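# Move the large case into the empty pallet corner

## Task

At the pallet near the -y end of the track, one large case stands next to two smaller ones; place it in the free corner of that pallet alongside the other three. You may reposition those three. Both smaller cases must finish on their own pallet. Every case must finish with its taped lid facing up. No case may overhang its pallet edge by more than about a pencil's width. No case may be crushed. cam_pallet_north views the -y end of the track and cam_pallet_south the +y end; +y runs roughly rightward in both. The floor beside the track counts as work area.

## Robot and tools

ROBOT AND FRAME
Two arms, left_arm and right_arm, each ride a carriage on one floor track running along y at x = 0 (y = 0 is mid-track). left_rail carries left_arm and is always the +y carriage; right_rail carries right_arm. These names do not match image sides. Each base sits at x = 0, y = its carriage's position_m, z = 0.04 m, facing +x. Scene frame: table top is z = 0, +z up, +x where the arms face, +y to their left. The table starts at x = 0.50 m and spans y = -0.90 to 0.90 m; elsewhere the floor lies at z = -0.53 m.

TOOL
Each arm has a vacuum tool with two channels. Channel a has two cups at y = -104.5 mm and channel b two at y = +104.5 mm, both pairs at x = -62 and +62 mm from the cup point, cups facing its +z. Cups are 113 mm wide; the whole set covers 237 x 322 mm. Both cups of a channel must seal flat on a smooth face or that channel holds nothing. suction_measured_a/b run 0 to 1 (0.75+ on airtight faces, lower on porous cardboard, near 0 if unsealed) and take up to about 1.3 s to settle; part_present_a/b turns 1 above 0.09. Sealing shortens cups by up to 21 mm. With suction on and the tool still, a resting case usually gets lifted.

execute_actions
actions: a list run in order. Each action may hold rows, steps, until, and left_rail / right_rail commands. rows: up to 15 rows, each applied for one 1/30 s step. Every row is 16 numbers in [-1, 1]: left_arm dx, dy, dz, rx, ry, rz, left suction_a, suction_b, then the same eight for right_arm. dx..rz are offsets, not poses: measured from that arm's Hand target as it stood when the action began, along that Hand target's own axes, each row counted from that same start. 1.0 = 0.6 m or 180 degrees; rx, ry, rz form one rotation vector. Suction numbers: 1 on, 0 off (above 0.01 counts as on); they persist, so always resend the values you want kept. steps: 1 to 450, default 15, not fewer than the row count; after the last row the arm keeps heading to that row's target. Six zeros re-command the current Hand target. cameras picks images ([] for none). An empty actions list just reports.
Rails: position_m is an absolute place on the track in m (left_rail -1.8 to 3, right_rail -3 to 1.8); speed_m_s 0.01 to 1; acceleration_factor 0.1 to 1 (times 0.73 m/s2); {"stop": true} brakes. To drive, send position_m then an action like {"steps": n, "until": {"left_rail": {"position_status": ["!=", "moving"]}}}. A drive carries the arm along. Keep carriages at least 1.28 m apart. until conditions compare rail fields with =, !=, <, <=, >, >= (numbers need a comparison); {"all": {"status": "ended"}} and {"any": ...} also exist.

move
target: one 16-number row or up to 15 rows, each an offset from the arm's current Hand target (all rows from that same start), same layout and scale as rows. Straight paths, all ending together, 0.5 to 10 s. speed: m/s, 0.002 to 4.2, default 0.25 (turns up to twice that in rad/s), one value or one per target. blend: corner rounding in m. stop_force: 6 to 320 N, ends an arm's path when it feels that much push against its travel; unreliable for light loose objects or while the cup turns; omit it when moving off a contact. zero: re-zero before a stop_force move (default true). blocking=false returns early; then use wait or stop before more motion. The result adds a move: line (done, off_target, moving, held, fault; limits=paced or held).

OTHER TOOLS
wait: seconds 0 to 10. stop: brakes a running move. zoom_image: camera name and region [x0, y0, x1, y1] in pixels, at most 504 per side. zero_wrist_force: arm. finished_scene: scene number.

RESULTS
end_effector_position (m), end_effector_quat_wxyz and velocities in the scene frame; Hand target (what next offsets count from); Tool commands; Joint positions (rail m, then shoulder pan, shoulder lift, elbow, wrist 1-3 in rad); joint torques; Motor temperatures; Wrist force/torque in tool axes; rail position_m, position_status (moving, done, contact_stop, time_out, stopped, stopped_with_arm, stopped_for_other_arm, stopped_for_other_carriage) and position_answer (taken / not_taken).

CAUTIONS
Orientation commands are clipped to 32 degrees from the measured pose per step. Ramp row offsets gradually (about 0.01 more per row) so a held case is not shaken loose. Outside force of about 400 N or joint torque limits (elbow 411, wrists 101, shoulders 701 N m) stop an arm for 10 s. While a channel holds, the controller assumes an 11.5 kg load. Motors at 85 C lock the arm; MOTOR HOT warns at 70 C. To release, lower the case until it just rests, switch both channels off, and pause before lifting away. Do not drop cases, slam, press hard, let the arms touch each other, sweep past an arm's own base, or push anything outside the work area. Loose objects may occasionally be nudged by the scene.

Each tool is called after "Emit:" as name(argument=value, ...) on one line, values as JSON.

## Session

Emit:
execute_actions(actions=[])

Emit:
zoom_image(camera="cam_pallet_south", region=[100, 110, 420, 370])

Emit:
zoom_image(camera="cam_pallet_north", region=[270, 120, 570, 345])

Scene clock: 0.00 s.
left_arm: end_effector_position=(+0.8500, +2.4627, +0.4400) suction_measured_a=0.00 part_present_a=0 suction_measured_b=0.01 part_present_b=0 end_effector_quat_wxyz=(+0.000, +0.000, +1.000, +0.000) | right_arm: end_effector_position=(+0.8500, -2.2189, +0.4400) suction_measured_a=0.00 part_present_a=0 suction_measured_b=0.00 part_present_b=0 end_effector_quat_wxyz=(+0.000, +0.000, +1.000, +0.000)
Joint positions: left_arm=[2.463 -0.239 -1.498 2.092 -2.165 -1.571 1.332] | right_arm=[-2.219 -0.239 -1.498 2.092 -2.165 -1.571 1.332]
Joint velocities: within noise
Joint torques (N m): no reading
Motor temperatures (°C): left_arm=[34 31 25 33 31 30] | right_arm=[24 24 30 32 33 31]
Wrist force (N): no reading
Wrist torque (N m): no reading
Wrist force, peak (N): no reading
Hand target: left_arm +0.8500, +2.4627, +0.4400; +0.000, +0.000, +1.000, +0.000 | right_arm +0.8500, -2.2189, +0.4400; +0.000, +0.000, +1.000, +0.000
Tool commands: left_gripper/suction_a=+0.0 left_gripper/suction_b=+0.0 right_gripper/suction_a=+0.0 right_gripper/suction_b=+0.0
left_rail: position_m=2.463 position_status=done
right_rail: position_m=-2.219 position_status=done

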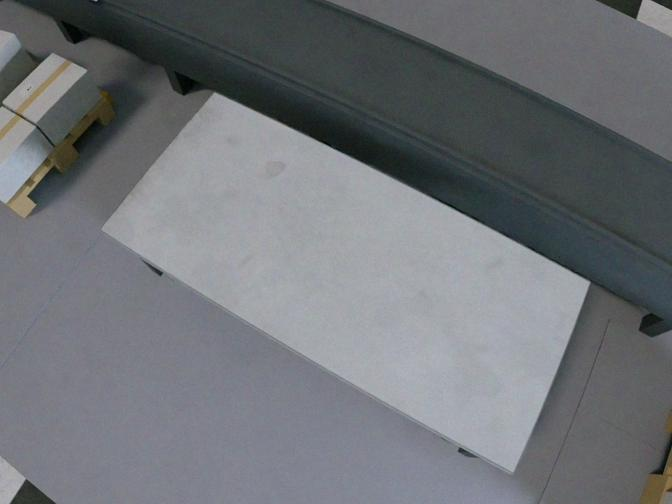

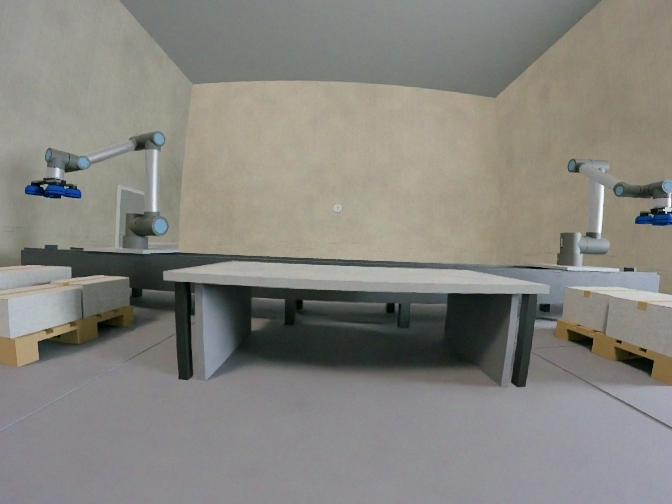

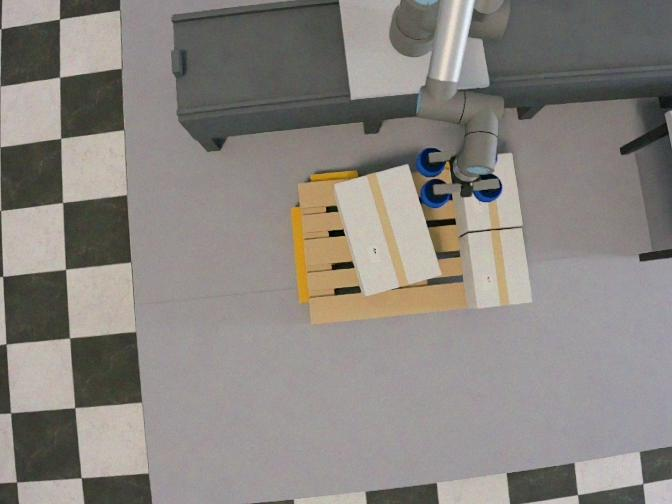

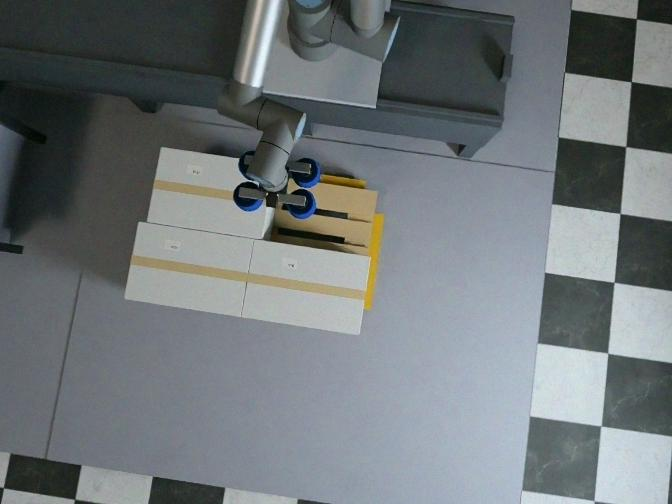

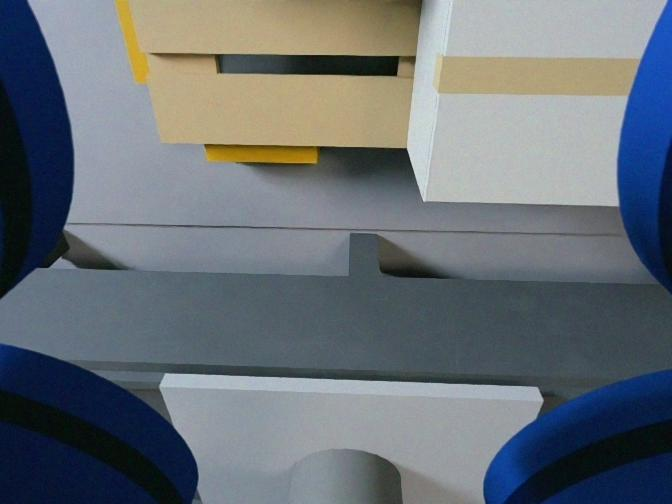

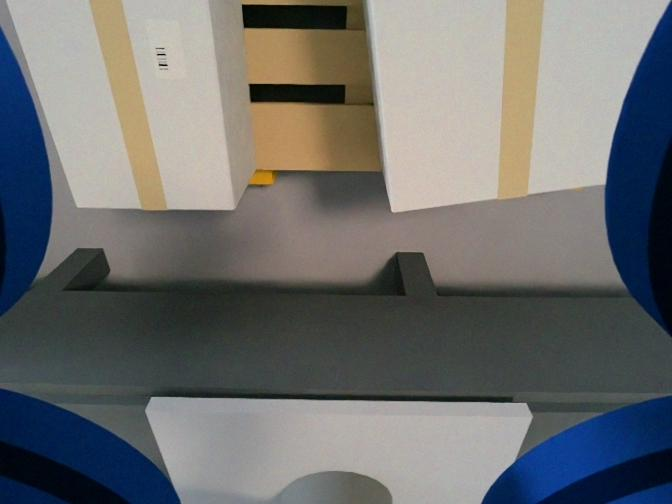

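Scaled by 1.575.

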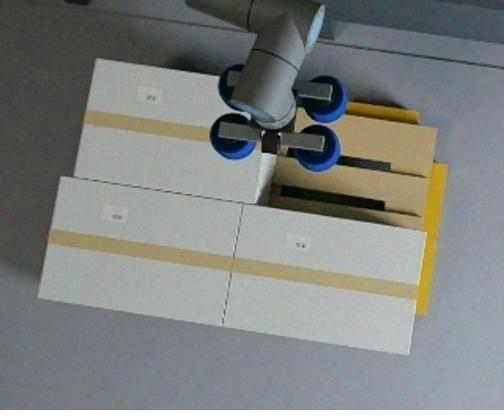

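Scaled by 1.680.

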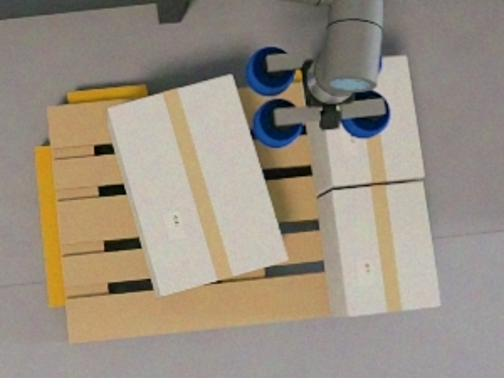

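Emit:
move(target=[-1,0,0,0,0,0,0,0,0,0,0,0,0,0,0,0], cameras=[])

Emit:
execute_actions(actions=[{"left_rail":{"position_m":2.75,"speed_m_s":0.5,"acceleration_factor":0.3},"steps":300,"until":{"all":{"status":"ended"}}}], cameras=[])

Emit:
move(target=[-0.0833,0,0,0,0,0,0,0,0,0,0,0,0,0,0,0], cameras=["cam_left_wrist"])

Emit:
zoom_image(camera="cam_left_wrist", region=[230, 40, 390, 180])

Emit:
execute_actions(actions=[{"left_rail":{"position_m":2.15},"steps":300,"until":{"all":{"status":"ended"}}}], cameras=["cam_left_wrist"])

Emit:
execute_actions(actions=[{"left_rail":{"position_m":1.7},"steps":300,"until":{"all":{"status":"ended"}}}], cameras=["cam_left_wrist"])

Emit:
zoom_image(camera="cam_left_wrist", region=[250, 40, 410, 180])

Emit:
zoom_image(camera="cam_left_wrist", region=[250, 280, 410, 440])

Scene clock: 3.67 s.
left_arm: end_effector_position=(+1.4498, +2.4627, +0.4400) suction_measured_a=0.00 part_present_a=0 suction_measured_b=0.01 part_present_b=0 end_effector_quat_wxyz=(+0.000, +0.000, +1.000, +0.000) | right_arm: end_effector_position=(+0.8500, -2.2189, +0.4400) suction_measured_a=0.00 part_present_a=0 suction_measured_b=0.00 part_present_b=0 end_effector_quat_wxyz=(+0.000, +0.000, +1.000, +0.000)
Joint positions: left_arm=[2.463 -0.139 -0.843 1.109 -1.837 -1.571 1.432] | right_arm=[-2.219 -0.239 -1.498 2.092 -2.165 -1.571 1.332]
Joint velocities: within noise
Joint torques (N m): left_arm=[33.41 -232.43 -100.65 -3.21 -5.39 2.52] | right_arm=[7.95 -97.24 -87.49 -10.65 0.16 0.29]
Motor temperatures (°C): left_arm=[34 31 25 33 31 30] | right_arm=[24 24 30 32 33 31]
Wrist force (N): left_arm=[-0.2 0.4 1.4] | right_arm=[0.0 0.0 0.2]
Wrist torque (N m): left_arm=[0.03 0.07 0.03] | right_arm=[0.01 0.00 0.00]
Wrist force, peak (N): left_arm=[-3.3 0.4 0.9] | right_arm=[0.0 -0.2 0.7]
Hand target: left_arm +1.4500, +2.4627, +0.4400; +0.000, +0.000, +1.000, +0.000 | right_arm +0.8500, -2.2189, +0.4400; +0.000, +0.000, +1.000, +0.000
Off the commanded pose: left_arm 0.000 m, 0 deg | right_arm 0.000 m, 0 deg.
left_rail: position_m=2.463 position_status=done
right_rail: position_m=-2.219 position_status=done
move: done
No camera images: "cameras" was empty.

Scene clock: 6.20 s.
left_arm: end_effector_position=(+1.4500, +2.7501, +0.4400) suction_measured_a=0.00 part_present_a=0 suction_measured_b=0.01 part_present_b=0 end_effector_quat_wxyz=(+0.000, +0.000, +1.000, +0.000) | right_arm: end_effector_position=(+0.8500, -2.2189, +0.4400) suction_measured_a=0.00 part_present_a=0 suction_measured_b=0.00 part_present_b=0 end_effector_quat_wxyz=(+0.000, +0.000, +1.000, +0.000)
Joint positions: left_arm=[2.75 -0.139 -0.843 1.109 -1.837 -1.571 1.432] | right_arm=[-2.219 -0.239 -1.498 2.092 -2.165 -1.571 1.332]
Joint velocities: within noise
Joint torques (N m): left_arm=[-4.4 -231.76 -93.05 -4.35 -2.8 2.57] | right_arm=[11.79 -99.47 -84.05 -10.59 0.06 0.32]
Motor temperatures (°C): left_arm=[34 31 25 33 31 30] | right_arm=[24 24 30 32 33 31]
Wrist force (N): left_arm=[-0.3 0.5 1.1] | right_arm=[0.1 0.2 0.3]
Wrist torque (N m): left_arm=[0.05 0.08 0.03] | right_arm=[0.02 -0.02 0.00]
Wrist force, peak (N): left_arm=[-0.3 1.0 1.4] | right_arm=[-0.2 -0.1 0.6]
Hand target: left_arm +1.4500, +2.7500, +0.4400; +0.000, +0.000, +1.000, +0.000 | right_arm +0.8500, -2.2189, +0.4400; +0.000, +0.000, +1.000, +0.000
Tool commands: left_gripper/suction_a=+0.0 left_gripper/suction_b=+0.0 right_gripper/suction_a=+0.0 right_gripper/suction_b=+0.0
Off the commanded pose: left_arm 0.000 m, 0 deg | right_arm 0.000 m, 0 deg.
left_rail: position_m=2.750 speed_m_s=0.50 position_status=done
right_rail: position_m=-2.219 position_status=done
No camera images: "cameras" was empty.

Scene clock: 7.30 s.
left_arm: end_effector_position=(+1.4998, +2.7500, +0.4400) suction_measured_a=0.00 part_present_a=0 suction_measured_b=0.01 part_present_b=0 end_effector_quat_wxyz=(+0.000, +0.000, +1.000, +0.000) | right_arm: end_effector_position=(+0.8500, -2.2189, +0.4400) suction_measured_a=0.00 part_present_a=0 suction_measured_b=0.00 part_present_b=0 end_effector_quat_wxyz=(+0.000, +0.000, +1.000, +0.000)
Joint positions: left_arm=[2.75 -0.134 -0.777 0.988 -1.782 -1.571 1.436] | right_arm=[-2.219 -0.239 -1.498 2.092 -2.165 -1.571 1.332]
Joint velocities: within noise
Joint torques (N m): left_arm=[31.72 -237.16 -105.89 -2.55 -1.45 2.97] | right_arm=[6.58 -102.64 -85.51 -10.37 -0.23 0.66]
Motor temperatures (°C): left_arm=[34 31 25 33 31 30] | right_arm=[24 24 30 32 33 31]
Wrist force (N): left_arm=[0.3 0.8 0.9] | right_arm=[0.0 -0.4 0.3]
Wrist torque (N m): left_arm=[0.07 0.01 0.06] | right_arm=[-0.05 0.00 0.00]
Wrist force, peak (N): left_arm=[1.5 0.1 1.0] | right_arm=[-0.1 -0.3 0.6]
Hand target: left_arm +1.5000, +2.7500, +0.4400; +0.000, +0.000, +1.000, +0.000 | right_arm +0.8500, -2.2189, +0.4400; +0.000, +0.000, +1.000, +0.000
Off the commanded pose: left_arm 0.000 m, 0 deg | right_arm 0.000 m, 0 deg.
left_rail: position_m=2.750 speed_m_s=0.50 position_status=done
right_rail: position_m=-2.219 position_status=done
move: done
Images, in order (width x height): cam_left_wrist 672x504.

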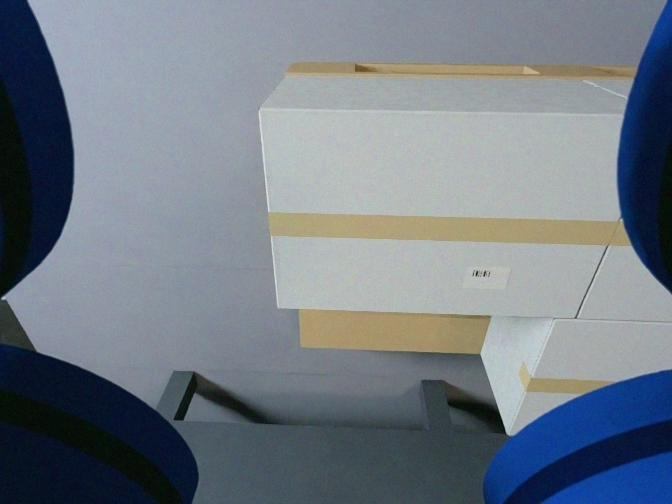

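Scaled by 3.150.

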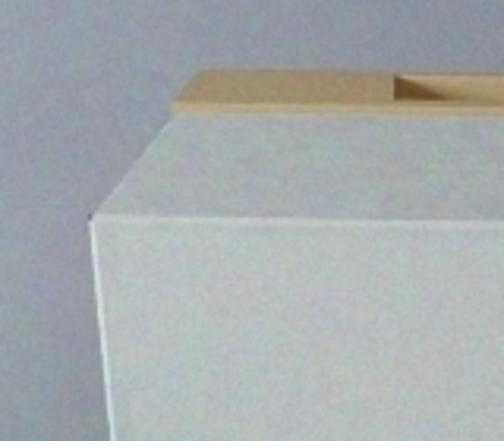

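Scene clock: 10.87 s.
left_arm: end_effector_position=(+1.5000, +2.1500, +0.4400) suction_measured_a=0.00 part_present_a=0 suction_measured_b=0.01 part_present_b=0 end_effector_quat_wxyz=(+0.000, +0.000, +1.000, +0.000) | right_arm: end_effector_position=(+0.8500, -2.2189, +0.4400) suction_measured_a=0.00 part_present_a=0 suction_measured_b=0.00 part_present_b=0 end_effector_quat_wxyz=(+0.000, +0.000, +1.000, +0.000)
Joint positions: left_arm=[2.15 -0.134 -0.777 0.988 -1.782 -1.571 1.436] | right_arm=[-2.219 -0.239 -1.498 2.092 -2.165 -1.571 1.332]
Joint velocities: within noise
Joint torques (N m): left_arm=[-9.76 -247.39 -91.48 -5.04 -4.55 2.4] | right_arm=[9.82 -99.64 -87.14 -10.66 -0.26 0.07]
Motor temperatures (°C): left_arm=[34 31 25 33 31 30] | right_arm=[24 24 30 32 33 31]
Wrist force (N): left_arm=[-0.2 0.8 0.9] | right_arm=[-0.2 0.2 0.5]
Wrist torque (N m): left_arm=[0.07 0.08 0.06] | right_arm=[0.03 0.03 0.00]
Wrist force, peak (N): left_arm=[-0.1 1.7 1.2] | right_arm=[-0.2 0.2 0.5]
Hand target: left_arm +1.5000, +2.1500, +0.4400; +0.000, +0.000, +1.000, +0.000 | right_arm +0.8500, -2.2189, +0.4400; +0.000, +0.000, +1.000, +0.000
Tool commands: left_gripper/suction_a=+0.0 left_gripper/suction_b=+0.0 right_gripper/suction_a=+0.0 right_gripper/suction_b=+0.0
Off the commanded pose: left_arm 0.000 m, 0 deg | right_arm 0.000 m, 0 deg.
left_rail: position_m=2.150 speed_m_s=0.50 position_status=done
right_rail: position_m=-2.219 position_status=done
Images, in order (width x height): cam_left_wrist 672x504.

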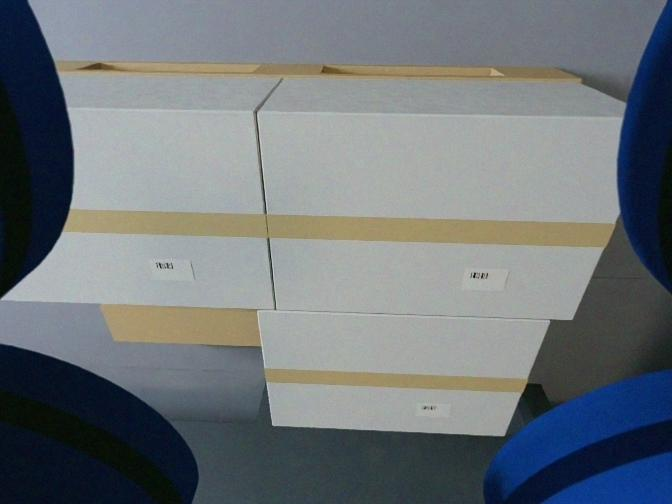

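Scene clock: 14.00 s.
left_arm: end_effector_position=(+1.5000, +1.7000, +0.4400) suction_measured_a=0.00 part_present_a=0 suction_measured_b=0.01 part_present_b=0 end_effector_quat_wxyz=(+0.000, +0.000, +1.000, +0.000) | right_arm: end_effector_position=(+0.8500, -2.2189, +0.4400) suction_measured_a=0.00 part_present_a=0 suction_measured_b=0.00 part_present_b=0 end_effector_quat_wxyz=(+0.000, +0.000, +1.000, +0.000)
Joint positions: left_arm=[1.7 -0.134 -0.777 0.988 -1.782 -1.571 1.436] | right_arm=[-2.219 -0.239 -1.498 2.092 -2.165 -1.571 1.332]
Joint velocities: within noise
Joint torques (N m): left_arm=[-12.26 -252.17 -87.27 -7.46 -4.7 2.44] | right_arm=[5.93 -100.73 -84.85 -10.1 0.19 0.3]
Motor temperatures (°C): left_arm=[34 31 25 33 31 30] | right_arm=[24 24 30 32 33 31]
Wrist force (N): left_arm=[0.1 0.3 1.1] | right_arm=[-0.1 -0.1 0.1]
Wrist torque (N m): left_arm=[0.01 0.04 0.06] | right_arm=[-0.02 0.01 0.00]
Wrist force, peak (N): left_arm=[0.2 1.9 1.2] | right_arm=[0.0 -0.1 0.7]
Hand target: left_arm +1.5000, +1.7000, +0.4400; +0.000, +0.000, +1.000, +0.000 | right_arm +0.8500, -2.2189, +0.4400; +0.000, +0.000, +1.000, +0.000
Tool commands: left_gripper/suction_a=+0.0 left_gripper/suction_b=+0.0 right_gripper/suction_a=+0.0 right_gripper/suction_b=+0.0
Off the commanded pose: left_arm 0.000 m, 0 deg | right_arm 0.000 m, 0 deg.
left_rail: position_m=1.700 speed_m_s=0.50 position_status=done
right_rail: position_m=-2.219 position_status=done
Images, in order (width x height): cam_left_wrist 672x504.

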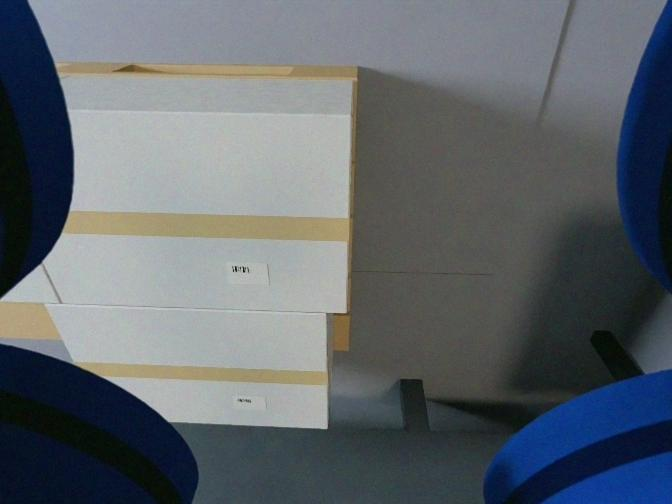

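Scaled by 3.150.

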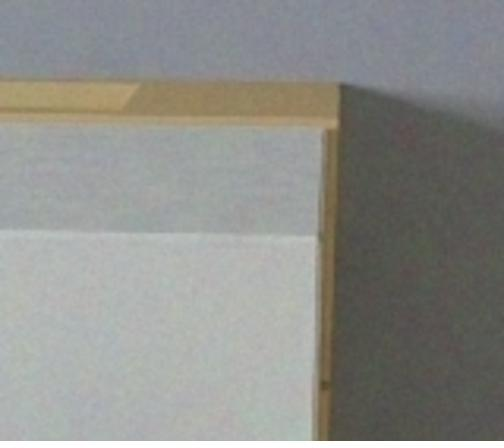

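Scaled by 3.150.

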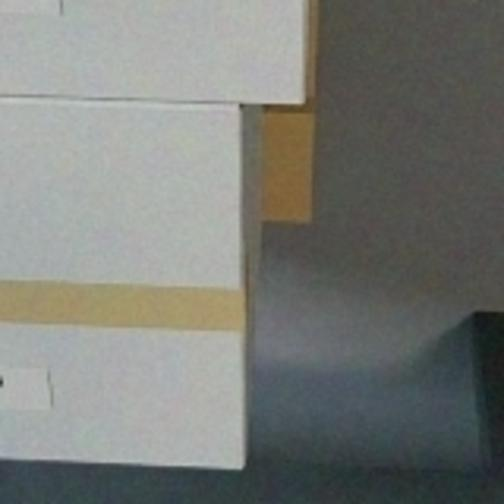

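Emit:
move(target=[1,0,0,0,0,0,0,0,0,0,0,0,0,0,0,0], cameras=[])

Emit:
execute_actions(actions=[{"left_rail":{"position_m":1.42},"steps":300,"until":{"all":{"status":"ended"}}}], cameras=[])

Emit:
move(target=[0.25,0,0,0,0,0,0,0,0,0,0,0,0,0,0,0], cameras=["cam_left_wrist"])

Emit:
zoom_image(camera="cam_left_wrist", region=[120, 40, 280, 180])

Emit:
execute_actions(actions=[{"left_rail":{"position_m":2.065},"steps":300,"until":{"all":{"status":"ended"}}}], cameras=[])

Emit:
move(target=[-0.125,0,0.75,0,0,0,0,0,0,0,0,0,0,0,0,0], cameras=["cam_left_wrist","cam_pallet_south"])

Emit:
zoom_image(camera="cam_pallet_south", region=[100, 110, 300, 260])

Scene clock: 17.63 s.
left_arm: end_effector_position=(+0.9002, +1.7000, +0.4400) suction_measured_a=0.00 part_present_a=0 suction_measured_b=0.01 part_present_b=0 end_effector_quat_wxyz=(+0.000, +0.000, +1.000, +0.000) | right_arm: end_effector_position=(+0.8500, -2.2189, +0.4400) suction_measured_a=0.00 part_present_a=0 suction_measured_b=0.00 part_present_b=0 end_effector_quat_wxyz=(+0.000, +0.000, +1.000, +0.000)
Joint positions: left_arm=[1.7 -0.225 -1.442 2.027 -2.157 -1.571 1.346] | right_arm=[-2.219 -0.239 -1.498 2.092 -2.165 -1.571 1.332]
Joint velocities: within noise
Joint torques (N m): left_arm=[-26.29 -145.97 -66.5 -14.27 4.46 -4.5] | right_arm=[9.29 -97.74 -87.36 -10.92 -0.11 0.47]
Motor temperatures (°C): left_arm=[34 31 25 33 31 30] | right_arm=[24 24 30 32 33 31]
Wrist force (N): left_arm=[-0.2 0.1 0.5] | right_arm=[0.3 -0.1 0.1]
Wrist torque (N m): left_arm=[0.04 0.03 0.00] | right_arm=[-0.02 -0.03 0.00]
Wrist force, peak (N): left_arm=[-2.9 0.5 0.9] | right_arm=[0.0 -0.4 0.6]
Hand target: left_arm +0.9000, +1.7000, +0.4400; +0.000, +0.000, +1.000, +0.000 | right_arm +0.8500, -2.2189, +0.4400; +0.000, +0.000, +1.000, +0.000
Off the commanded pose: left_arm 0.000 m, 0 deg | right_arm 0.000 m, 0 deg.
left_rail: position_m=1.700 speed_m_s=0.50 position_status=done
right_rail: position_m=-2.219 position_status=done
move: done
No camera images: "cameras" was empty.

Scene clock: 20.13 s.
left_arm: end_effector_position=(+0.9000, +1.4200, +0.4400) suction_measured_a=0.00 part_present_a=0 suction_measured_b=0.01 part_present_b=0 end_effector_quat_wxyz=(+0.000, +0.000, +1.000, +0.000) | right_arm: end_effector_position=(+0.8500, -2.2189, +0.4400) suction_measured_a=0.00 part_present_a=0 suction_measured_b=0.00 part_present_b=0 end_effector_quat_wxyz=(+0.000, +0.000, +1.000, +0.000)
Joint positions: left_arm=[1.42 -0.225 -1.442 2.028 -2.157 -1.571 1.346] | right_arm=[-2.219 -0.239 -1.498 2.092 -2.165 -1.571 1.332]
Joint velocities: within noise
Joint torques (N m): left_arm=[-7.1 -131.62 -79.78 -12.56 3.45 -4.11] | right_arm=[8.74 -101.46 -86.49 -10.51 0.17 0.25]
Motor temperatures (°C): left_arm=[34 31 25 33 31 30] | right_arm=[24 24 30 32 33 31]
Wrist force (N): left_arm=[-0.1 0.0 0.1] | right_arm=[0.0 0.2 0.2]
Wrist torque (N m): left_arm=[0.03 0.02 0.01] | right_arm=[0.02 0.01 0.01]
Wrist force, peak (N): left_arm=[-0.5 -1.2 -0.2] | right_arm=[0.0 0.1 0.6]
Hand target: left_arm +0.9000, +1.4200, +0.4400; +0.000, +0.000, +1.000, +0.000 | right_arm +0.8500, -2.2189, +0.4400; +0.000, +0.000, +1.000, +0.000
Tool commands: left_gripper/suction_a=+0.0 left_gripper/suction_b=+0.0 right_gripper/suction_a=+0.0 right_gripper/suction_b=+0.0
Off the commanded pose: left_arm 0.000 m, 0 deg | right_arm 0.000 m, 0 deg.
left_rail: position_m=1.420 speed_m_s=0.50 position_status=done
right_rail: position_m=-2.219 position_status=done
No camera images: "cameras" was empty.

Scene clock: 21.43 s.
left_arm: end_effector_position=(+0.7502, +1.4200, +0.4400) suction_measured_a=0.00 part_present_a=0 suction_measured_b=0.01 part_present_b=0 end_effector_quat_wxyz=(+0.000, +0.000, +1.000, +0.000) | right_arm: end_effector_position=(+0.8500, -2.2189, +0.4400) suction_measured_a=0.00 part_present_a=0 suction_measured_b=0.00 part_present_b=0 end_effector_quat_wxyz=(+0.000, +0.000, +1.000, +0.000)
Joint positions: left_arm=[1.42 -0.271 -1.617 2.213 -2.167 -1.571 1.3] | right_arm=[-2.219 -0.239 -1.498 2.092 -2.165 -1.571 1.332]
Joint velocities: within noise
Joint torques (N m): left_arm=[-32.08 -95.05 -70.57 -2.84 4.68 -4.3] | right_arm=[14.85 -96.3 -87.28 -10.16 -0.16 0.28]
Motor temperatures (°C): left_arm=[34 31 25 33 31 30] | right_arm=[24 24 30 32 33 31]
Wrist force (N): left_arm=[0.0 0.2 0.5] | right_arm=[0.1 -0.2 0.2]
Wrist torque (N m): left_arm=[0.04 0.01 -0.01] | right_arm=[-0.03 -0.01 0.01]
Wrist force, peak (N): left_arm=[-3.3 0.0 -0.1] | right_arm=[-0.3 -0.1 0.5]
Hand target: left_arm +0.7500, +1.4200, +0.4400; +0.000, +0.000, +1.000, +0.000 | right_arm +0.8500, -2.2189, +0.4400; +0.000, +0.000, +1.000, +0.000
Off the commanded pose: left_arm 0.000 m, 0 deg | right_arm 0.000 m, 0 deg.
left_rail: position_m=1.420 speed_m_s=0.50 position_status=done
right_rail: position_m=-2.219 position_status=done
move: done
Images, in order (width x height): cam_left_wrist 672x504.

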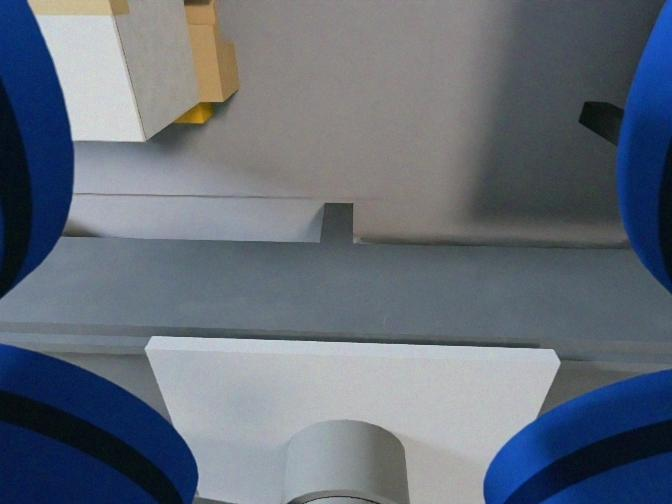

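Scaled by 3.150.

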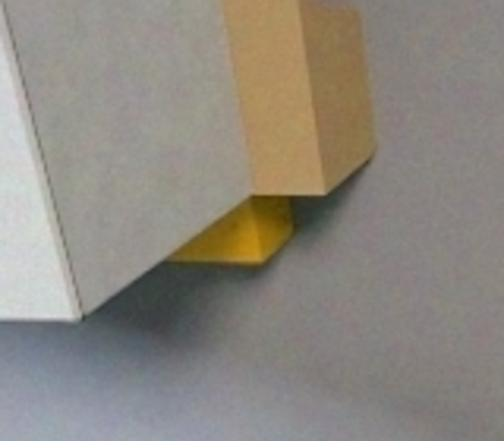

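Scene clock: 25.13 s.
left_arm: end_effector_position=(+0.7500, +2.0650, +0.4400) suction_measured_a=0.00 part_present_a=0 suction_measured_b=0.01 part_present_b=0 end_effector_quat_wxyz=(+0.000, +0.000, +1.000, +0.000) | right_arm: end_effector_position=(+0.8500, -2.2189, +0.4400) suction_measured_a=0.00 part_present_a=0 suction_measured_b=0.00 part_present_b=0 end_effector_quat_wxyz=(+0.000, +0.000, +1.000, +0.000)
Joint positions: left_arm=[2.065 -0.271 -1.617 2.213 -2.167 -1.571 1.3] | right_arm=[-2.219 -0.239 -1.498 2.092 -2.165 -1.571 1.332]
Joint velocities: within noise
Joint torques (N m): left_arm=[-22.27 -86.38 -87.26 -5.1 3.63 -4.23] | right_arm=[9.09 -97.67 -84.45 -10.41 0.07 0.17]
Motor temperatures (°C): left_arm=[34 31 25 33 31 30] | right_arm=[24 24 30 32 33 31]
Wrist force (N): left_arm=[-0.2 0.2 0.2] | right_arm=[0.0 -0.1 0.3]
Wrist torque (N m): left_arm=[0.04 0.02 -0.01] | right_arm=[-0.01 -0.01 0.00]
Wrist force, peak (N): left_arm=[-0.3 1.4 0.3] | right_arm=[-0.4 0.0 0.8]
Hand target: left_arm +0.7500, +2.0650, +0.4400; +0.000, +0.000, +1.000, +0.000 | right_arm +0.8500, -2.2189, +0.4400; +0.000, +0.000, +1.000, +0.000
Tool commands: left_gripper/suction_a=+0.0 left_gripper/suction_b=+0.0 right_gripper/suction_a=+0.0 right_gripper/suction_b=+0.0
Off the commanded pose: left_arm 0.000 m, 0 deg | right_arm 0.000 m, 0 deg.
left_rail: position_m=2.065 speed_m_s=0.50 position_status=done
right_rail: position_m=-2.219 position_status=done
No camera images: "cameras" was empty.

Scene clock: 27.70 s.
left_arm: end_effector_position=(+0.8249, +2.0650, -0.0098) suction_measured_a=0.00 part_present_a=0 suction_measured_b=0.01 part_present_b=0 end_effector_quat_wxyz=(+0.000, +0.000, +1.000, +0.000) | right_arm: end_effector_position=(+0.8500, -2.2189, +0.4400) suction_measured_a=0.00 part_present_a=0 suction_measured_b=0.00 part_present_b=0 end_effector_quat_wxyz=(+0.000, +0.000, +1.000, +0.000)
Joint positions: left_arm=[2.065 -0.246 -0.975 2.329 -2.924 -1.571 1.325] | right_arm=[-2.219 -0.239 -1.498 2.092 -2.165 -1.571 1.332]
Joint velocities: within noise
Joint torques (N m): left_arm=[30.34 -134.84 -41.55 -13.45 -3.11 2.35] | right_arm=[11.88 -99.1 -83.54 -10.41 -0.47 0.04]
Motor temperatures (°C): left_arm=[34 31 25 33 31 30] | right_arm=[24 24 30 32 33 31]
Wrist force (N): left_arm=[-0.1 0.2 -0.2] | right_arm=[0.0 0.1 0.4]
Wrist torque (N m): left_arm=[0.00 0.07 0.04] | right_arm=[0.02 0.00 0.01]
Wrist force, peak (N): left_arm=[-0.7 0.4 3.5] | right_arm=[-0.3 0.0 0.6]
Hand target: left_arm +0.8250, +2.0650, -0.0100; +0.000, +0.000, +1.000, +0.000 | right_arm +0.8500, -2.2189, +0.4400; +0.000, +0.000, +1.000, +0.000
Off the commanded pose: left_arm 0.000 m, 0 deg | right_arm 0.000 m, 0 deg.
left_rail: position_m=2.065 speed_m_s=0.50 position_status=done
right_rail: position_m=-2.219 position_status=done
move: done
Images, in order (width x height): cam_pallet_south 672x504, cam_left_wrist 672x504.

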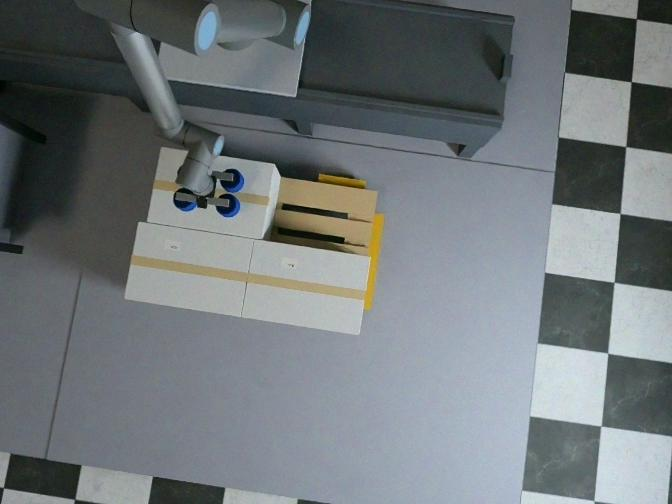

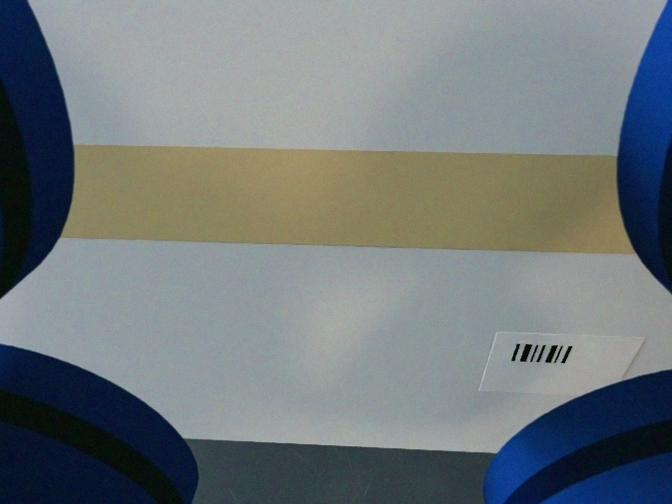

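Scaled by 2.520.

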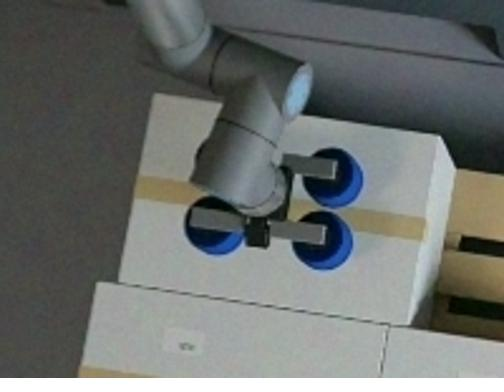

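Emit:
move(target=[-0.01,0.012,0.13,0,0,0,0,0,0,0,0,0,0,0,0,0], speed=0.06, cameras=[])

Emit:
move(target=[0,0,0.12,0,0,0,0,0,0,0,0,0,0,0,0,0], speed=0.02, stop_force=25, cameras=[])

Emit:
execute_actions(actions=[{"rows":[[0,0,0,0,0,0,1,1,0,0,0,0,0,0,0,0]],"steps":60}], cameras=[])

Emit:
move(target=[[0,0,-0.008,0,0,0,1,1,0,0,0,0,0,0,0,0],[0.002,-0.075,-0.008,0,0,0,1,1,0,0,0,0,0,0,0,0]], speed=[0.03,0.04], cameras=[])

Emit:
move(target=[0,0,0.06,0,0,0,1,1,0,0,0,0,0,0,0,0], speed=0.015, stop_force=25, cameras=["cam_pallet_south"])

Scene clock: 29.93 s.
left_arm: end_effector_position=(+0.8309, +2.0722, -0.0878) suction_measured_a=0.00 part_present_a=0 suction_measured_b=0.01 part_present_b=0 end_effector_quat_wxyz=(+0.000, +0.000, +1.000, +0.000) | right_arm: end_effector_position=(+0.8500, -2.2189, +0.4400) suction_measured_a=0.00 part_present_a=0 suction_measured_b=0.00 part_present_b=0 end_effector_quat_wxyz=(+0.000, +0.000, +1.000, +0.000)
Joint positions: left_arm=[2.065 -0.236 -0.852 2.314 -3.033 -1.571 1.335] | right_arm=[-2.219 -0.239 -1.498 2.092 -2.165 -1.571 1.332]
Joint velocities: within noise
Joint torques (N m): left_arm=[29.71 -156.12 -28.4 -14.59 -2.76 2.68] | right_arm=[12.1 -101.02 -85.09 -10.31 -0.36 0.6]
Motor temperatures (°C): left_arm=[34 31 25 33 31 30] | right_arm=[24 24 30 32 33 31]
Wrist force (N): left_arm=[-0.1 0.3 0.6] | right_arm=[-0.2 -0.2 0.1]
Wrist torque (N m): left_arm=[0.04 0.03 -0.01] | right_arm=[-0.03 0.02 0.00]
Wrist force, peak (N): left_arm=[0.0 0.2 1.2] | right_arm=[0.1 -0.2 0.6]
Hand target: left_arm +0.8310, +2.0722, -0.0880; +0.000, +0.000, +1.000, +0.000 | right_arm +0.8500, -2.2189, +0.4400; +0.000, +0.000, +1.000, +0.000
Off the commanded pose: left_arm 0.000 m, 0 deg | right_arm 0.000 m, 0 deg.
left_rail: position_m=2.065 speed_m_s=0.50 position_status=done
right_rail: position_m=-2.219 position_status=done
move: done
No camera images: "cameras" was empty.

Scene clock: 32.17 s.
left_arm: end_effector_position=(+0.8310, +2.0722, -0.1072) suction_measured_a=0.00 part_present_a=0 suction_measured_b=0.01 part_present_b=0 end_effector_quat_wxyz=(+0.000, +0.000, +1.000, +0.000) | right_arm: end_effector_position=(+0.8500, -2.2189, +0.4400) suction_measured_a=0.00 part_present_a=0 suction_measured_b=0.00 part_present_b=0 end_effector_quat_wxyz=(+0.000, +0.000, +1.000, +0.000)
Joint positions: left_arm=[2.065 -0.236 -0.821 2.31 -3.06 -1.571 1.335] | right_arm=[-2.219 -0.239 -1.498 2.092 -2.165 -1.571 1.332]
Joint velocities: within noise
Joint torques (N m): left_arm=[26.48 -173.26 -6.09 -0.97 -2.92 2.42] | right_arm=[12.33 -103.2 -86.32 -10.38 -0.09 -0.11]
Motor temperatures (°C): left_arm=[34 31 25 33 31 30] | right_arm=[24 24 30 32 33 31]
Wrist force (N): left_arm=[3.2 2.7 -23.6] | right_arm=[0.0 -0.3 0.5]
Wrist torque (N m): left_arm=[0.50 0.01 0.04] | right_arm=[-0.04 0.00 0.00]
Wrist force, peak (N): left_arm=[3.0 2.7 -28.3] | right_arm=[0.1 -0.1 0.6]
Hand target: left_arm +0.8310, +2.0722, -0.1072; +0.000, +0.000, +1.000, +0.000 (not the last commanded pose) | right_arm +0.8500, -2.2189, +0.4400; +0.000, +0.000, +1.000, +0.000
Off the commanded pose: left_arm 0.053 m, 0 deg | right_arm 0.000 m, 0 deg.
left_rail: position_m=2.065 speed_m_s=0.50 position_status=done
right_rail: position_m=-2.219 position_status=done
move: contact (left_arm)
No camera images: "cameras" was empty.

Scene clock: 34.37 s.
left_arm: end_effector_position=(+0.8310, +2.0722, -0.1072) suction_measured_a=0.86 part_present_a=1 suction_measured_b=0.90 part_present_b=1 end_effector_quat_wxyz=(+0.000, +0.000, +1.000, +0.000) | right_arm: end_effector_position=(+0.8500, -2.2189, +0.4400) suction_measured_a=0.00 part_present_a=0 suction_measured_b=0.00 part_present_b=0 end_effector_quat_wxyz=(+0.000, +0.000, +1.000, +0.000)
Joint positions: left_arm=[2.065 -0.236 -0.821 2.31 -3.06 -1.571 1.335] | right_arm=[-2.219 -0.239 -1.498 2.092 -2.165 -1.571 1.332]
Joint velocities: within noise
Joint torques (N m): left_arm=[-13.93 -263.92 -44.82 -26.79 -4.75 -4.01] | right_arm=[9.66 -98.62 -85.54 -9.5 0.13 0.58]
Motor temperatures (°C): left_arm=[34 31 25 33 31 30] | right_arm=[24 24 30 32 33 31]
Wrist force (N): left_arm=[0.1 0.0 4.3] | right_arm=[0.0 0.3 0.3]
Wrist torque (N m): left_arm=[-3.17 -1.92 -0.02] | right_arm=[0.03 0.00 0.00]
Wrist force, peak (N): left_arm=[-7.4 9.6 101.0] | right_arm=[-0.3 -0.1 0.7]
Hand target: left_arm +0.8310, +2.0722, -0.1072; +0.000, +0.000, +1.000, +0.000 | right_arm +0.8500, -2.2189, +0.4400; +0.000, +0.000, +1.000, +0.000
Off the commanded pose: left_arm 0.000 m, 0 deg | right_arm 0.000 m, 0 deg.
left_rail: position_m=2.065 speed_m_s=0.50 position_status=done
right_rail: position_m=-2.219 position_status=done
No camera images: "cameras" was empty.

Scene clock: 36.07 s.
left_arm: end_effector_position=(+0.8298, +2.0275, -0.1024) suction_measured_a=0.86 part_present_a=1 suction_measured_b=0.90 part_present_b=1 end_effector_quat_wxyz=(+0.000, +0.000, +1.000, +0.000) | right_arm: end_effector_position=(+0.8500, -2.2189, +0.4400) suction_measured_a=0.00 part_present_a=0 suction_measured_b=0.00 part_present_b=0 end_effector_quat_wxyz=(+0.000, +0.000, +1.000, +0.000)
Joint positions: left_arm=[2.065 -0.29 -0.829 2.312 -3.054 -1.571 1.281] | right_arm=[-2.219 -0.239 -1.498 2.092 -2.165 -1.571 1.332]
Joint velocities: within noise
Joint torques (N m): left_arm=[-27.64 -272.02 -50.81 -22.32 -5.16 -4.31] | right_arm=[12.61 -99.78 -87.03 -10.22 -0.04 0.05]
Motor temperatures (°C): left_arm=[34 31 25 33 31 30] | right_arm=[24 24 30 32 33 31]
Wrist force (N): left_arm=[0.1 0.2 4.4] | right_arm=[-0.1 -0.2 0.2]
Wrist torque (N m): left_arm=[-3.09 -1.93 -0.03] | right_arm=[-0.03 0.02 0.01]
Wrist force, peak (N): left_arm=[-1.0 0.0 9.3] | right_arm=[0.0 -0.1 0.6]
Hand target: left_arm +0.8298, +2.0272, -0.1024; +0.000, +0.000, +1.000, +0.000 | right_arm +0.8500, -2.2189, +0.4400; +0.000, +0.000, +1.000, +0.000
Off the commanded pose: left_arm 0.000 m, 0 deg | right_arm 0.000 m, 0 deg.
left_rail: position_m=2.065 speed_m_s=0.50 position_status=done
right_rail: position_m=-2.219 position_status=done
move: done
No camera images: "cameras" was empty.

Scene clock: 38.43 s.
left_arm: end_effector_position=(+0.8298, +2.0272, -0.1187) suction_measured_a=0.86 part_present_a=1 suction_measured_b=0.90 part_present_b=1 end_effector_quat_wxyz=(+0.000, +0.000, +1.000, +0.000) | right_arm: end_effector_position=(+0.8500, -2.2189, +0.4400) suction_measured_a=0.00 part_present_a=0 suction_measured_b=0.00 part_present_b=0 end_effector_quat_wxyz=(+0.000, +0.000, +1.000, +0.000)
Joint positions: left_arm=[2.065 -0.29 -0.803 2.308 -3.076 -1.571 1.281] | right_arm=[-2.219 -0.239 -1.498 2.092 -2.165 -1.571 1.332]
Joint velocities: within noise
Joint torques (N m): left_arm=[-27 -265.54 -23.7 -18.03 0.2 -4.3] | right_arm=[8.59 -95.91 -85.88 -10.47 0.02 0.8]
Motor temperatures (°C): left_arm=[34 31 25 33 31 30] | right_arm=[24 24 30 32 33 31]
Wrist force (N): left_arm=[0.6 -2.0 -14.9] | right_arm=[0.0 0.0 0.2]
Wrist torque (N m): left_arm=[3.69 1.13 0.13] | right_arm=[0.00 0.01 0.01]
Wrist force, peak (N): left_arm=[1.5 6.8 -28.9] | right_arm=[-0.2 -0.3 0.7]
Hand target: left_arm +0.8298, +2.0272, -0.1187; +0.000, +0.000, +1.000, +0.000 (not the last commanded pose) | right_arm +0.8500, -2.2189, +0.4400; +0.000, +0.000, +1.000, +0.000
Off the commanded pose: left_arm 0.020 m, 0 deg | right_arm 0.000 m, 0 deg.
left_rail: position_m=2.065 speed_m_s=0.50 position_status=done
right_rail: position_m=-2.219 position_status=done
move: contact (left_arm)
Images, in order (width x height): cam_pallet_south 672x504.

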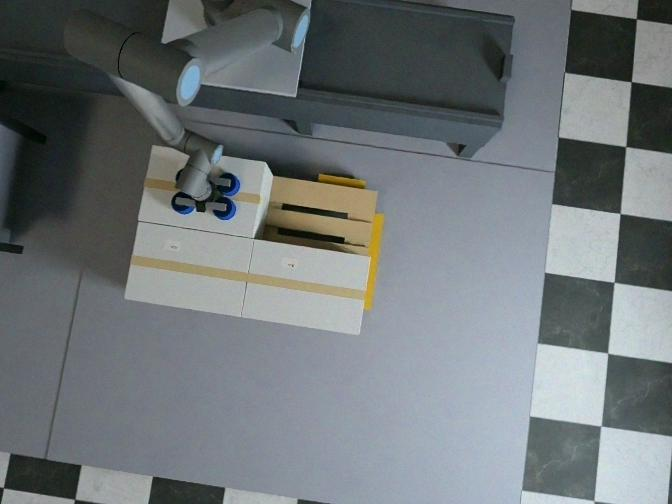

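Height ~0.28 here (taller). Settle and release, then inspect.

Emit:
move(target=[0,0,0.0083,0,0,0,1,1,0,0,0,0,0,0,0,0], speed=0.01, cameras=[])

Emit:
execute_actions(actions=[{"rows":[[0,0,0,0,0,0,0,0,0,0,0,0,0,0,0,0]],"steps":60}], cameras=[])

Emit:
move(target=[[0,0,-0.05,0,0,0,0,0,0,0,0,0,0,0,0,0],[0,0,-0.5,0,0,0,0,0,0,0,0,0,0,0,0,0],[0.133,0.063,-0.94,0,0,0,0,0,0,0,0,0,0,0,0,0]], speed=[0.03,0.2,0.2], blend=[0.01,0.05,0], cameras=[])

Emit:
execute_actions(actions=[{"left_rail":{"position_m":1.42},"steps":300,"until":{"all":{"status":"ended"}}}], cameras=["cam_left_wrist"])

Emit:
zoom_image(camera="cam_left_wrist", region=[120, 40, 280, 180])

Scene clock: 39.47 s.
left_arm: end_effector_position=(+0.8298, +2.0272, -0.1234) suction_measured_a=0.86 part_present_a=1 suction_measured_b=0.90 part_present_b=1 end_effector_quat_wxyz=(+0.000, +0.000, +1.000, +0.000) | right_arm: end_effector_position=(+0.8500, -2.2189, +0.4400) suction_measured_a=0.00 part_present_a=0 suction_measured_b=0.00 part_present_b=0 end_effector_quat_wxyz=(+0.000, +0.000, +1.000, +0.000)
Joint positions: left_arm=[2.065 -0.29 -0.796 2.307 -3.082 -1.571 1.281] | right_arm=[-2.219 -0.239 -1.498 2.092 -2.165 -1.571 1.332]
Joint velocities: within noise
Joint torques (N m): left_arm=[-22.59 -183.7 -41.83 -20.48 8.37 -1.73] | right_arm=[12.3 -102.01 -88.15 -10.45 -0.07 0.47]
Motor temperatures (°C): left_arm=[34 31 25 33 31 30] | right_arm=[24 24 30 32 33 31]
Wrist force (N): left_arm=[4.9 26.3 -87.8] | right_arm=[0.1 0.0 0.0]
Wrist torque (N m): left_arm=[16.38 5.21 2.16] | right_arm=[0.00 -0.01 0.00]
Wrist force, peak (N): left_arm=[4.9 26.3 -87.8] | right_arm=[0.2 -0.1 0.5]
Hand target: left_arm +0.8298, +2.0272, -0.1237; +0.000, +0.000, +1.000, +0.000 | right_arm +0.8500, -2.2189, +0.4400; +0.000, +0.000, +1.000, +0.000
Off the commanded pose: left_arm 0.000 m, 0 deg | right_arm 0.000 m, 0 deg.
left_rail: position_m=2.065 speed_m_s=0.50 position_status=done
right_rail: position_m=-2.219 position_status=done
move: done
No camera images: "cameras" was empty.

Scene clock: 41.67 s.
left_arm: end_effector_position=(+0.8298, +2.0272, -0.1237) suction_measured_a=0.00 part_present_a=0 suction_measured_b=0.01 part_present_b=0 end_effector_quat_wxyz=(+0.000, +0.000, +1.000, +0.000) | right_arm: end_effector_position=(+0.8500, -2.2189, +0.4400) suction_measured_a=0.00 part_present_a=0 suction_measured_b=0.00 part_present_b=0 end_effector_quat_wxyz=(+0.000, +0.000, +1.000, +0.000)
Joint positions: left_arm=[2.065 -0.29 -0.796 2.307 -3.082 -1.571 1.281] | right_arm=[-2.219 -0.239 -1.498 2.092 -2.165 -1.571 1.332]
Joint velocities: within noise
Joint torques (N m): left_arm=[-23.53 -57.93 5.45 13.37 -3.43 1.74] | right_arm=[11.87 -101.71 -84.61 -10.04 -0.44 -0.35]
Motor temperatures (°C): left_arm=[34 31 25 33 31 30] | right_arm=[24 24 30 32 33 31]
Wrist force (N): left_arm=[14.9 -2.5 -140.0] | right_arm=[-0.2 -0.3 0.4]
Wrist torque (N m): left_arm=[-1.45 -0.25 0.44] | right_arm=[-0.04 0.03 0.01]
Wrist force, peak (N): left_arm=[14.9 -2.5 -140.0] | right_arm=[-0.3 0.2 0.7]
Hand target: left_arm +0.8298, +2.0272, -0.1237; +0.000, +0.000, +1.000, +0.000 | right_arm +0.8500, -2.2189, +0.4400; +0.000, +0.000, +1.000, +0.000
Off the commanded pose: left_arm 0.000 m, 0 deg | right_arm 0.000 m, 0 deg.
left_rail: position_m=2.065 speed_m_s=0.50 position_status=done
right_rail: position_m=-2.219 position_status=done
No camera images: "cameras" was empty.

Scene clock: 46.07 s.
left_arm: end_effector_position=(+0.7500, +2.0650, +0.4401) suction_measured_a=0.00 part_present_a=0 suction_measured_b=0.01 part_present_b=0 end_effector_quat_wxyz=(+0.000, +0.000, +1.000, +0.000) | right_arm: end_effector_position=(+0.8500, -2.2189, +0.4400) suction_measured_a=0.00 part_present_a=0 suction_measured_b=0.00 part_present_b=0 end_effector_quat_wxyz=(+0.000, +0.000, +1.000, +0.000)
Joint positions: left_arm=[2.065 -0.271 -1.617 2.213 -2.167 -1.571 1.3] | right_arm=[-2.219 -0.239 -1.498 2.092 -2.165 -1.571 1.332]
Joint velocities: within noise
Joint torques (N m): left_arm=[32.09 -101.94 -91.7 -2.94 -3.31 2.61] | right_arm=[14.55 -100.04 -83.74 -9.87 0.15 -0.35]
Motor temperatures (°C): left_arm=[34 31 25 33 30 30] | right_arm=[24 24 30 32 33 31]
Wrist force (N): left_arm=[0.9 -0.8 0.4] | right_arm=[-0.2 -0.4 0.3]
Wrist torque (N m): left_arm=[-0.10 -0.13 0.00] | right_arm=[-0.06 0.03 0.00]
Wrist force, peak (N): left_arm=[14.7 -3.0 -139.7] | right_arm=[-0.1 -0.3 0.7]
Hand target: left_arm +0.7500, +2.0650, +0.4403; +0.000, +0.000, +1.000, +0.000 | right_arm +0.8500, -2.2189, +0.4400; +0.000, +0.000, +1.000, +0.000
Off the commanded pose: left_arm 0.000 m, 0 deg | right_arm 0.000 m, 0 deg.
left_rail: position_m=2.065 speed_m_s=0.50 position_status=done
right_rail: position_m=-2.219 position_status=done
move: done
No camera images: "cameras" was empty.

Scene clock: 49.77 s.
left_arm: end_effector_position=(+0.7500, +1.4200, +0.4403) suction_measured_a=0.00 part_present_a=0 suction_measured_b=0.01 part_present_b=0 end_effector_quat_wxyz=(+0.000, +0.000, +1.000, +0.000) | right_arm: end_effector_position=(+0.8500, -2.2189, +0.4400) suction_measured_a=0.00 part_present_a=0 suction_measured_b=0.00 part_present_b=0 end_effector_quat_wxyz=(+0.000, +0.000, +1.000, +0.000)
Joint positions: left_arm=[1.42 -0.271 -1.617 2.213 -2.166 -1.571 1.3] | right_arm=[-2.219 -0.239 -1.498 2.092 -2.165 -1.571 1.332]
Joint velocities: within noise
Joint torques (N m): left_arm=[18.06 -92.93 -77.17 -5.55 -1.81 2.37] | right_arm=[9.8 -100.15 -83.6 -10.29 -0.51 -0.12]
Motor temperatures (°C): left_arm=[34 31 25 33 30 30] | right_arm=[24 24 30 32 33 31]
Wrist force (N): left_arm=[0.6 -1.3 0.1] | right_arm=[0.1 -0.2 0.3]
Wrist torque (N m): left_arm=[-0.16 -0.09 -0.01] | right_arm=[-0.02 -0.01 0.01]
Wrist force, peak (N): left_arm=[0.7 -2.3 0.0] | right_arm=[-0.5 -0.3 0.5]
Hand target: left_arm +0.7500, +1.4200, +0.4403; +0.000, +0.000, +1.000, +0.000 | right_arm +0.8500, -2.2189, +0.4400; +0.000, +0.000, +1.000, +0.000
Tool commands: left_gripper/suction_a=+0.0 left_gripper/suction_b=+0.0 right_gripper/suction_a=+0.0 right_gripper/suction_b=+0.0
Off the commanded pose: left_arm 0.000 m, 0 deg | right_arm 0.000 m, 0 deg.
left_rail: position_m=1.420 speed_m_s=0.50 position_status=done
right_rail: position_m=-2.219 position_status=done
Images, in order (width x height): cam_left_wrist 672x504.

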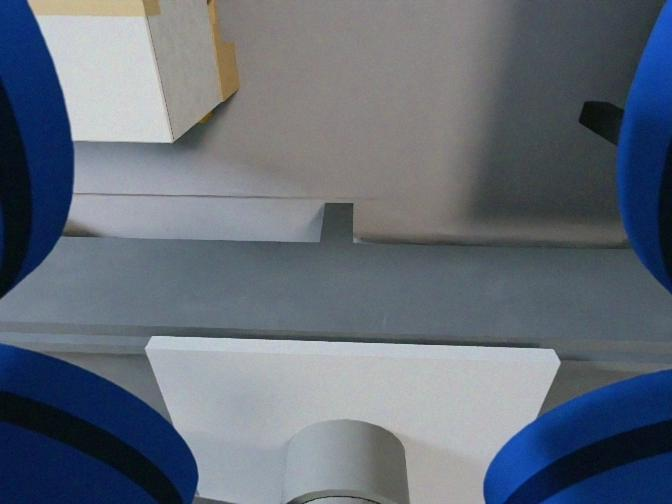

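Scaled by 3.150.

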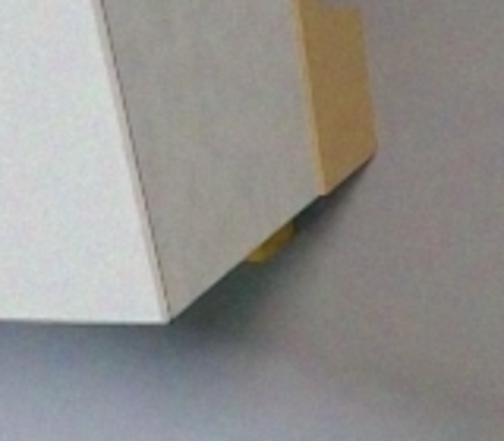

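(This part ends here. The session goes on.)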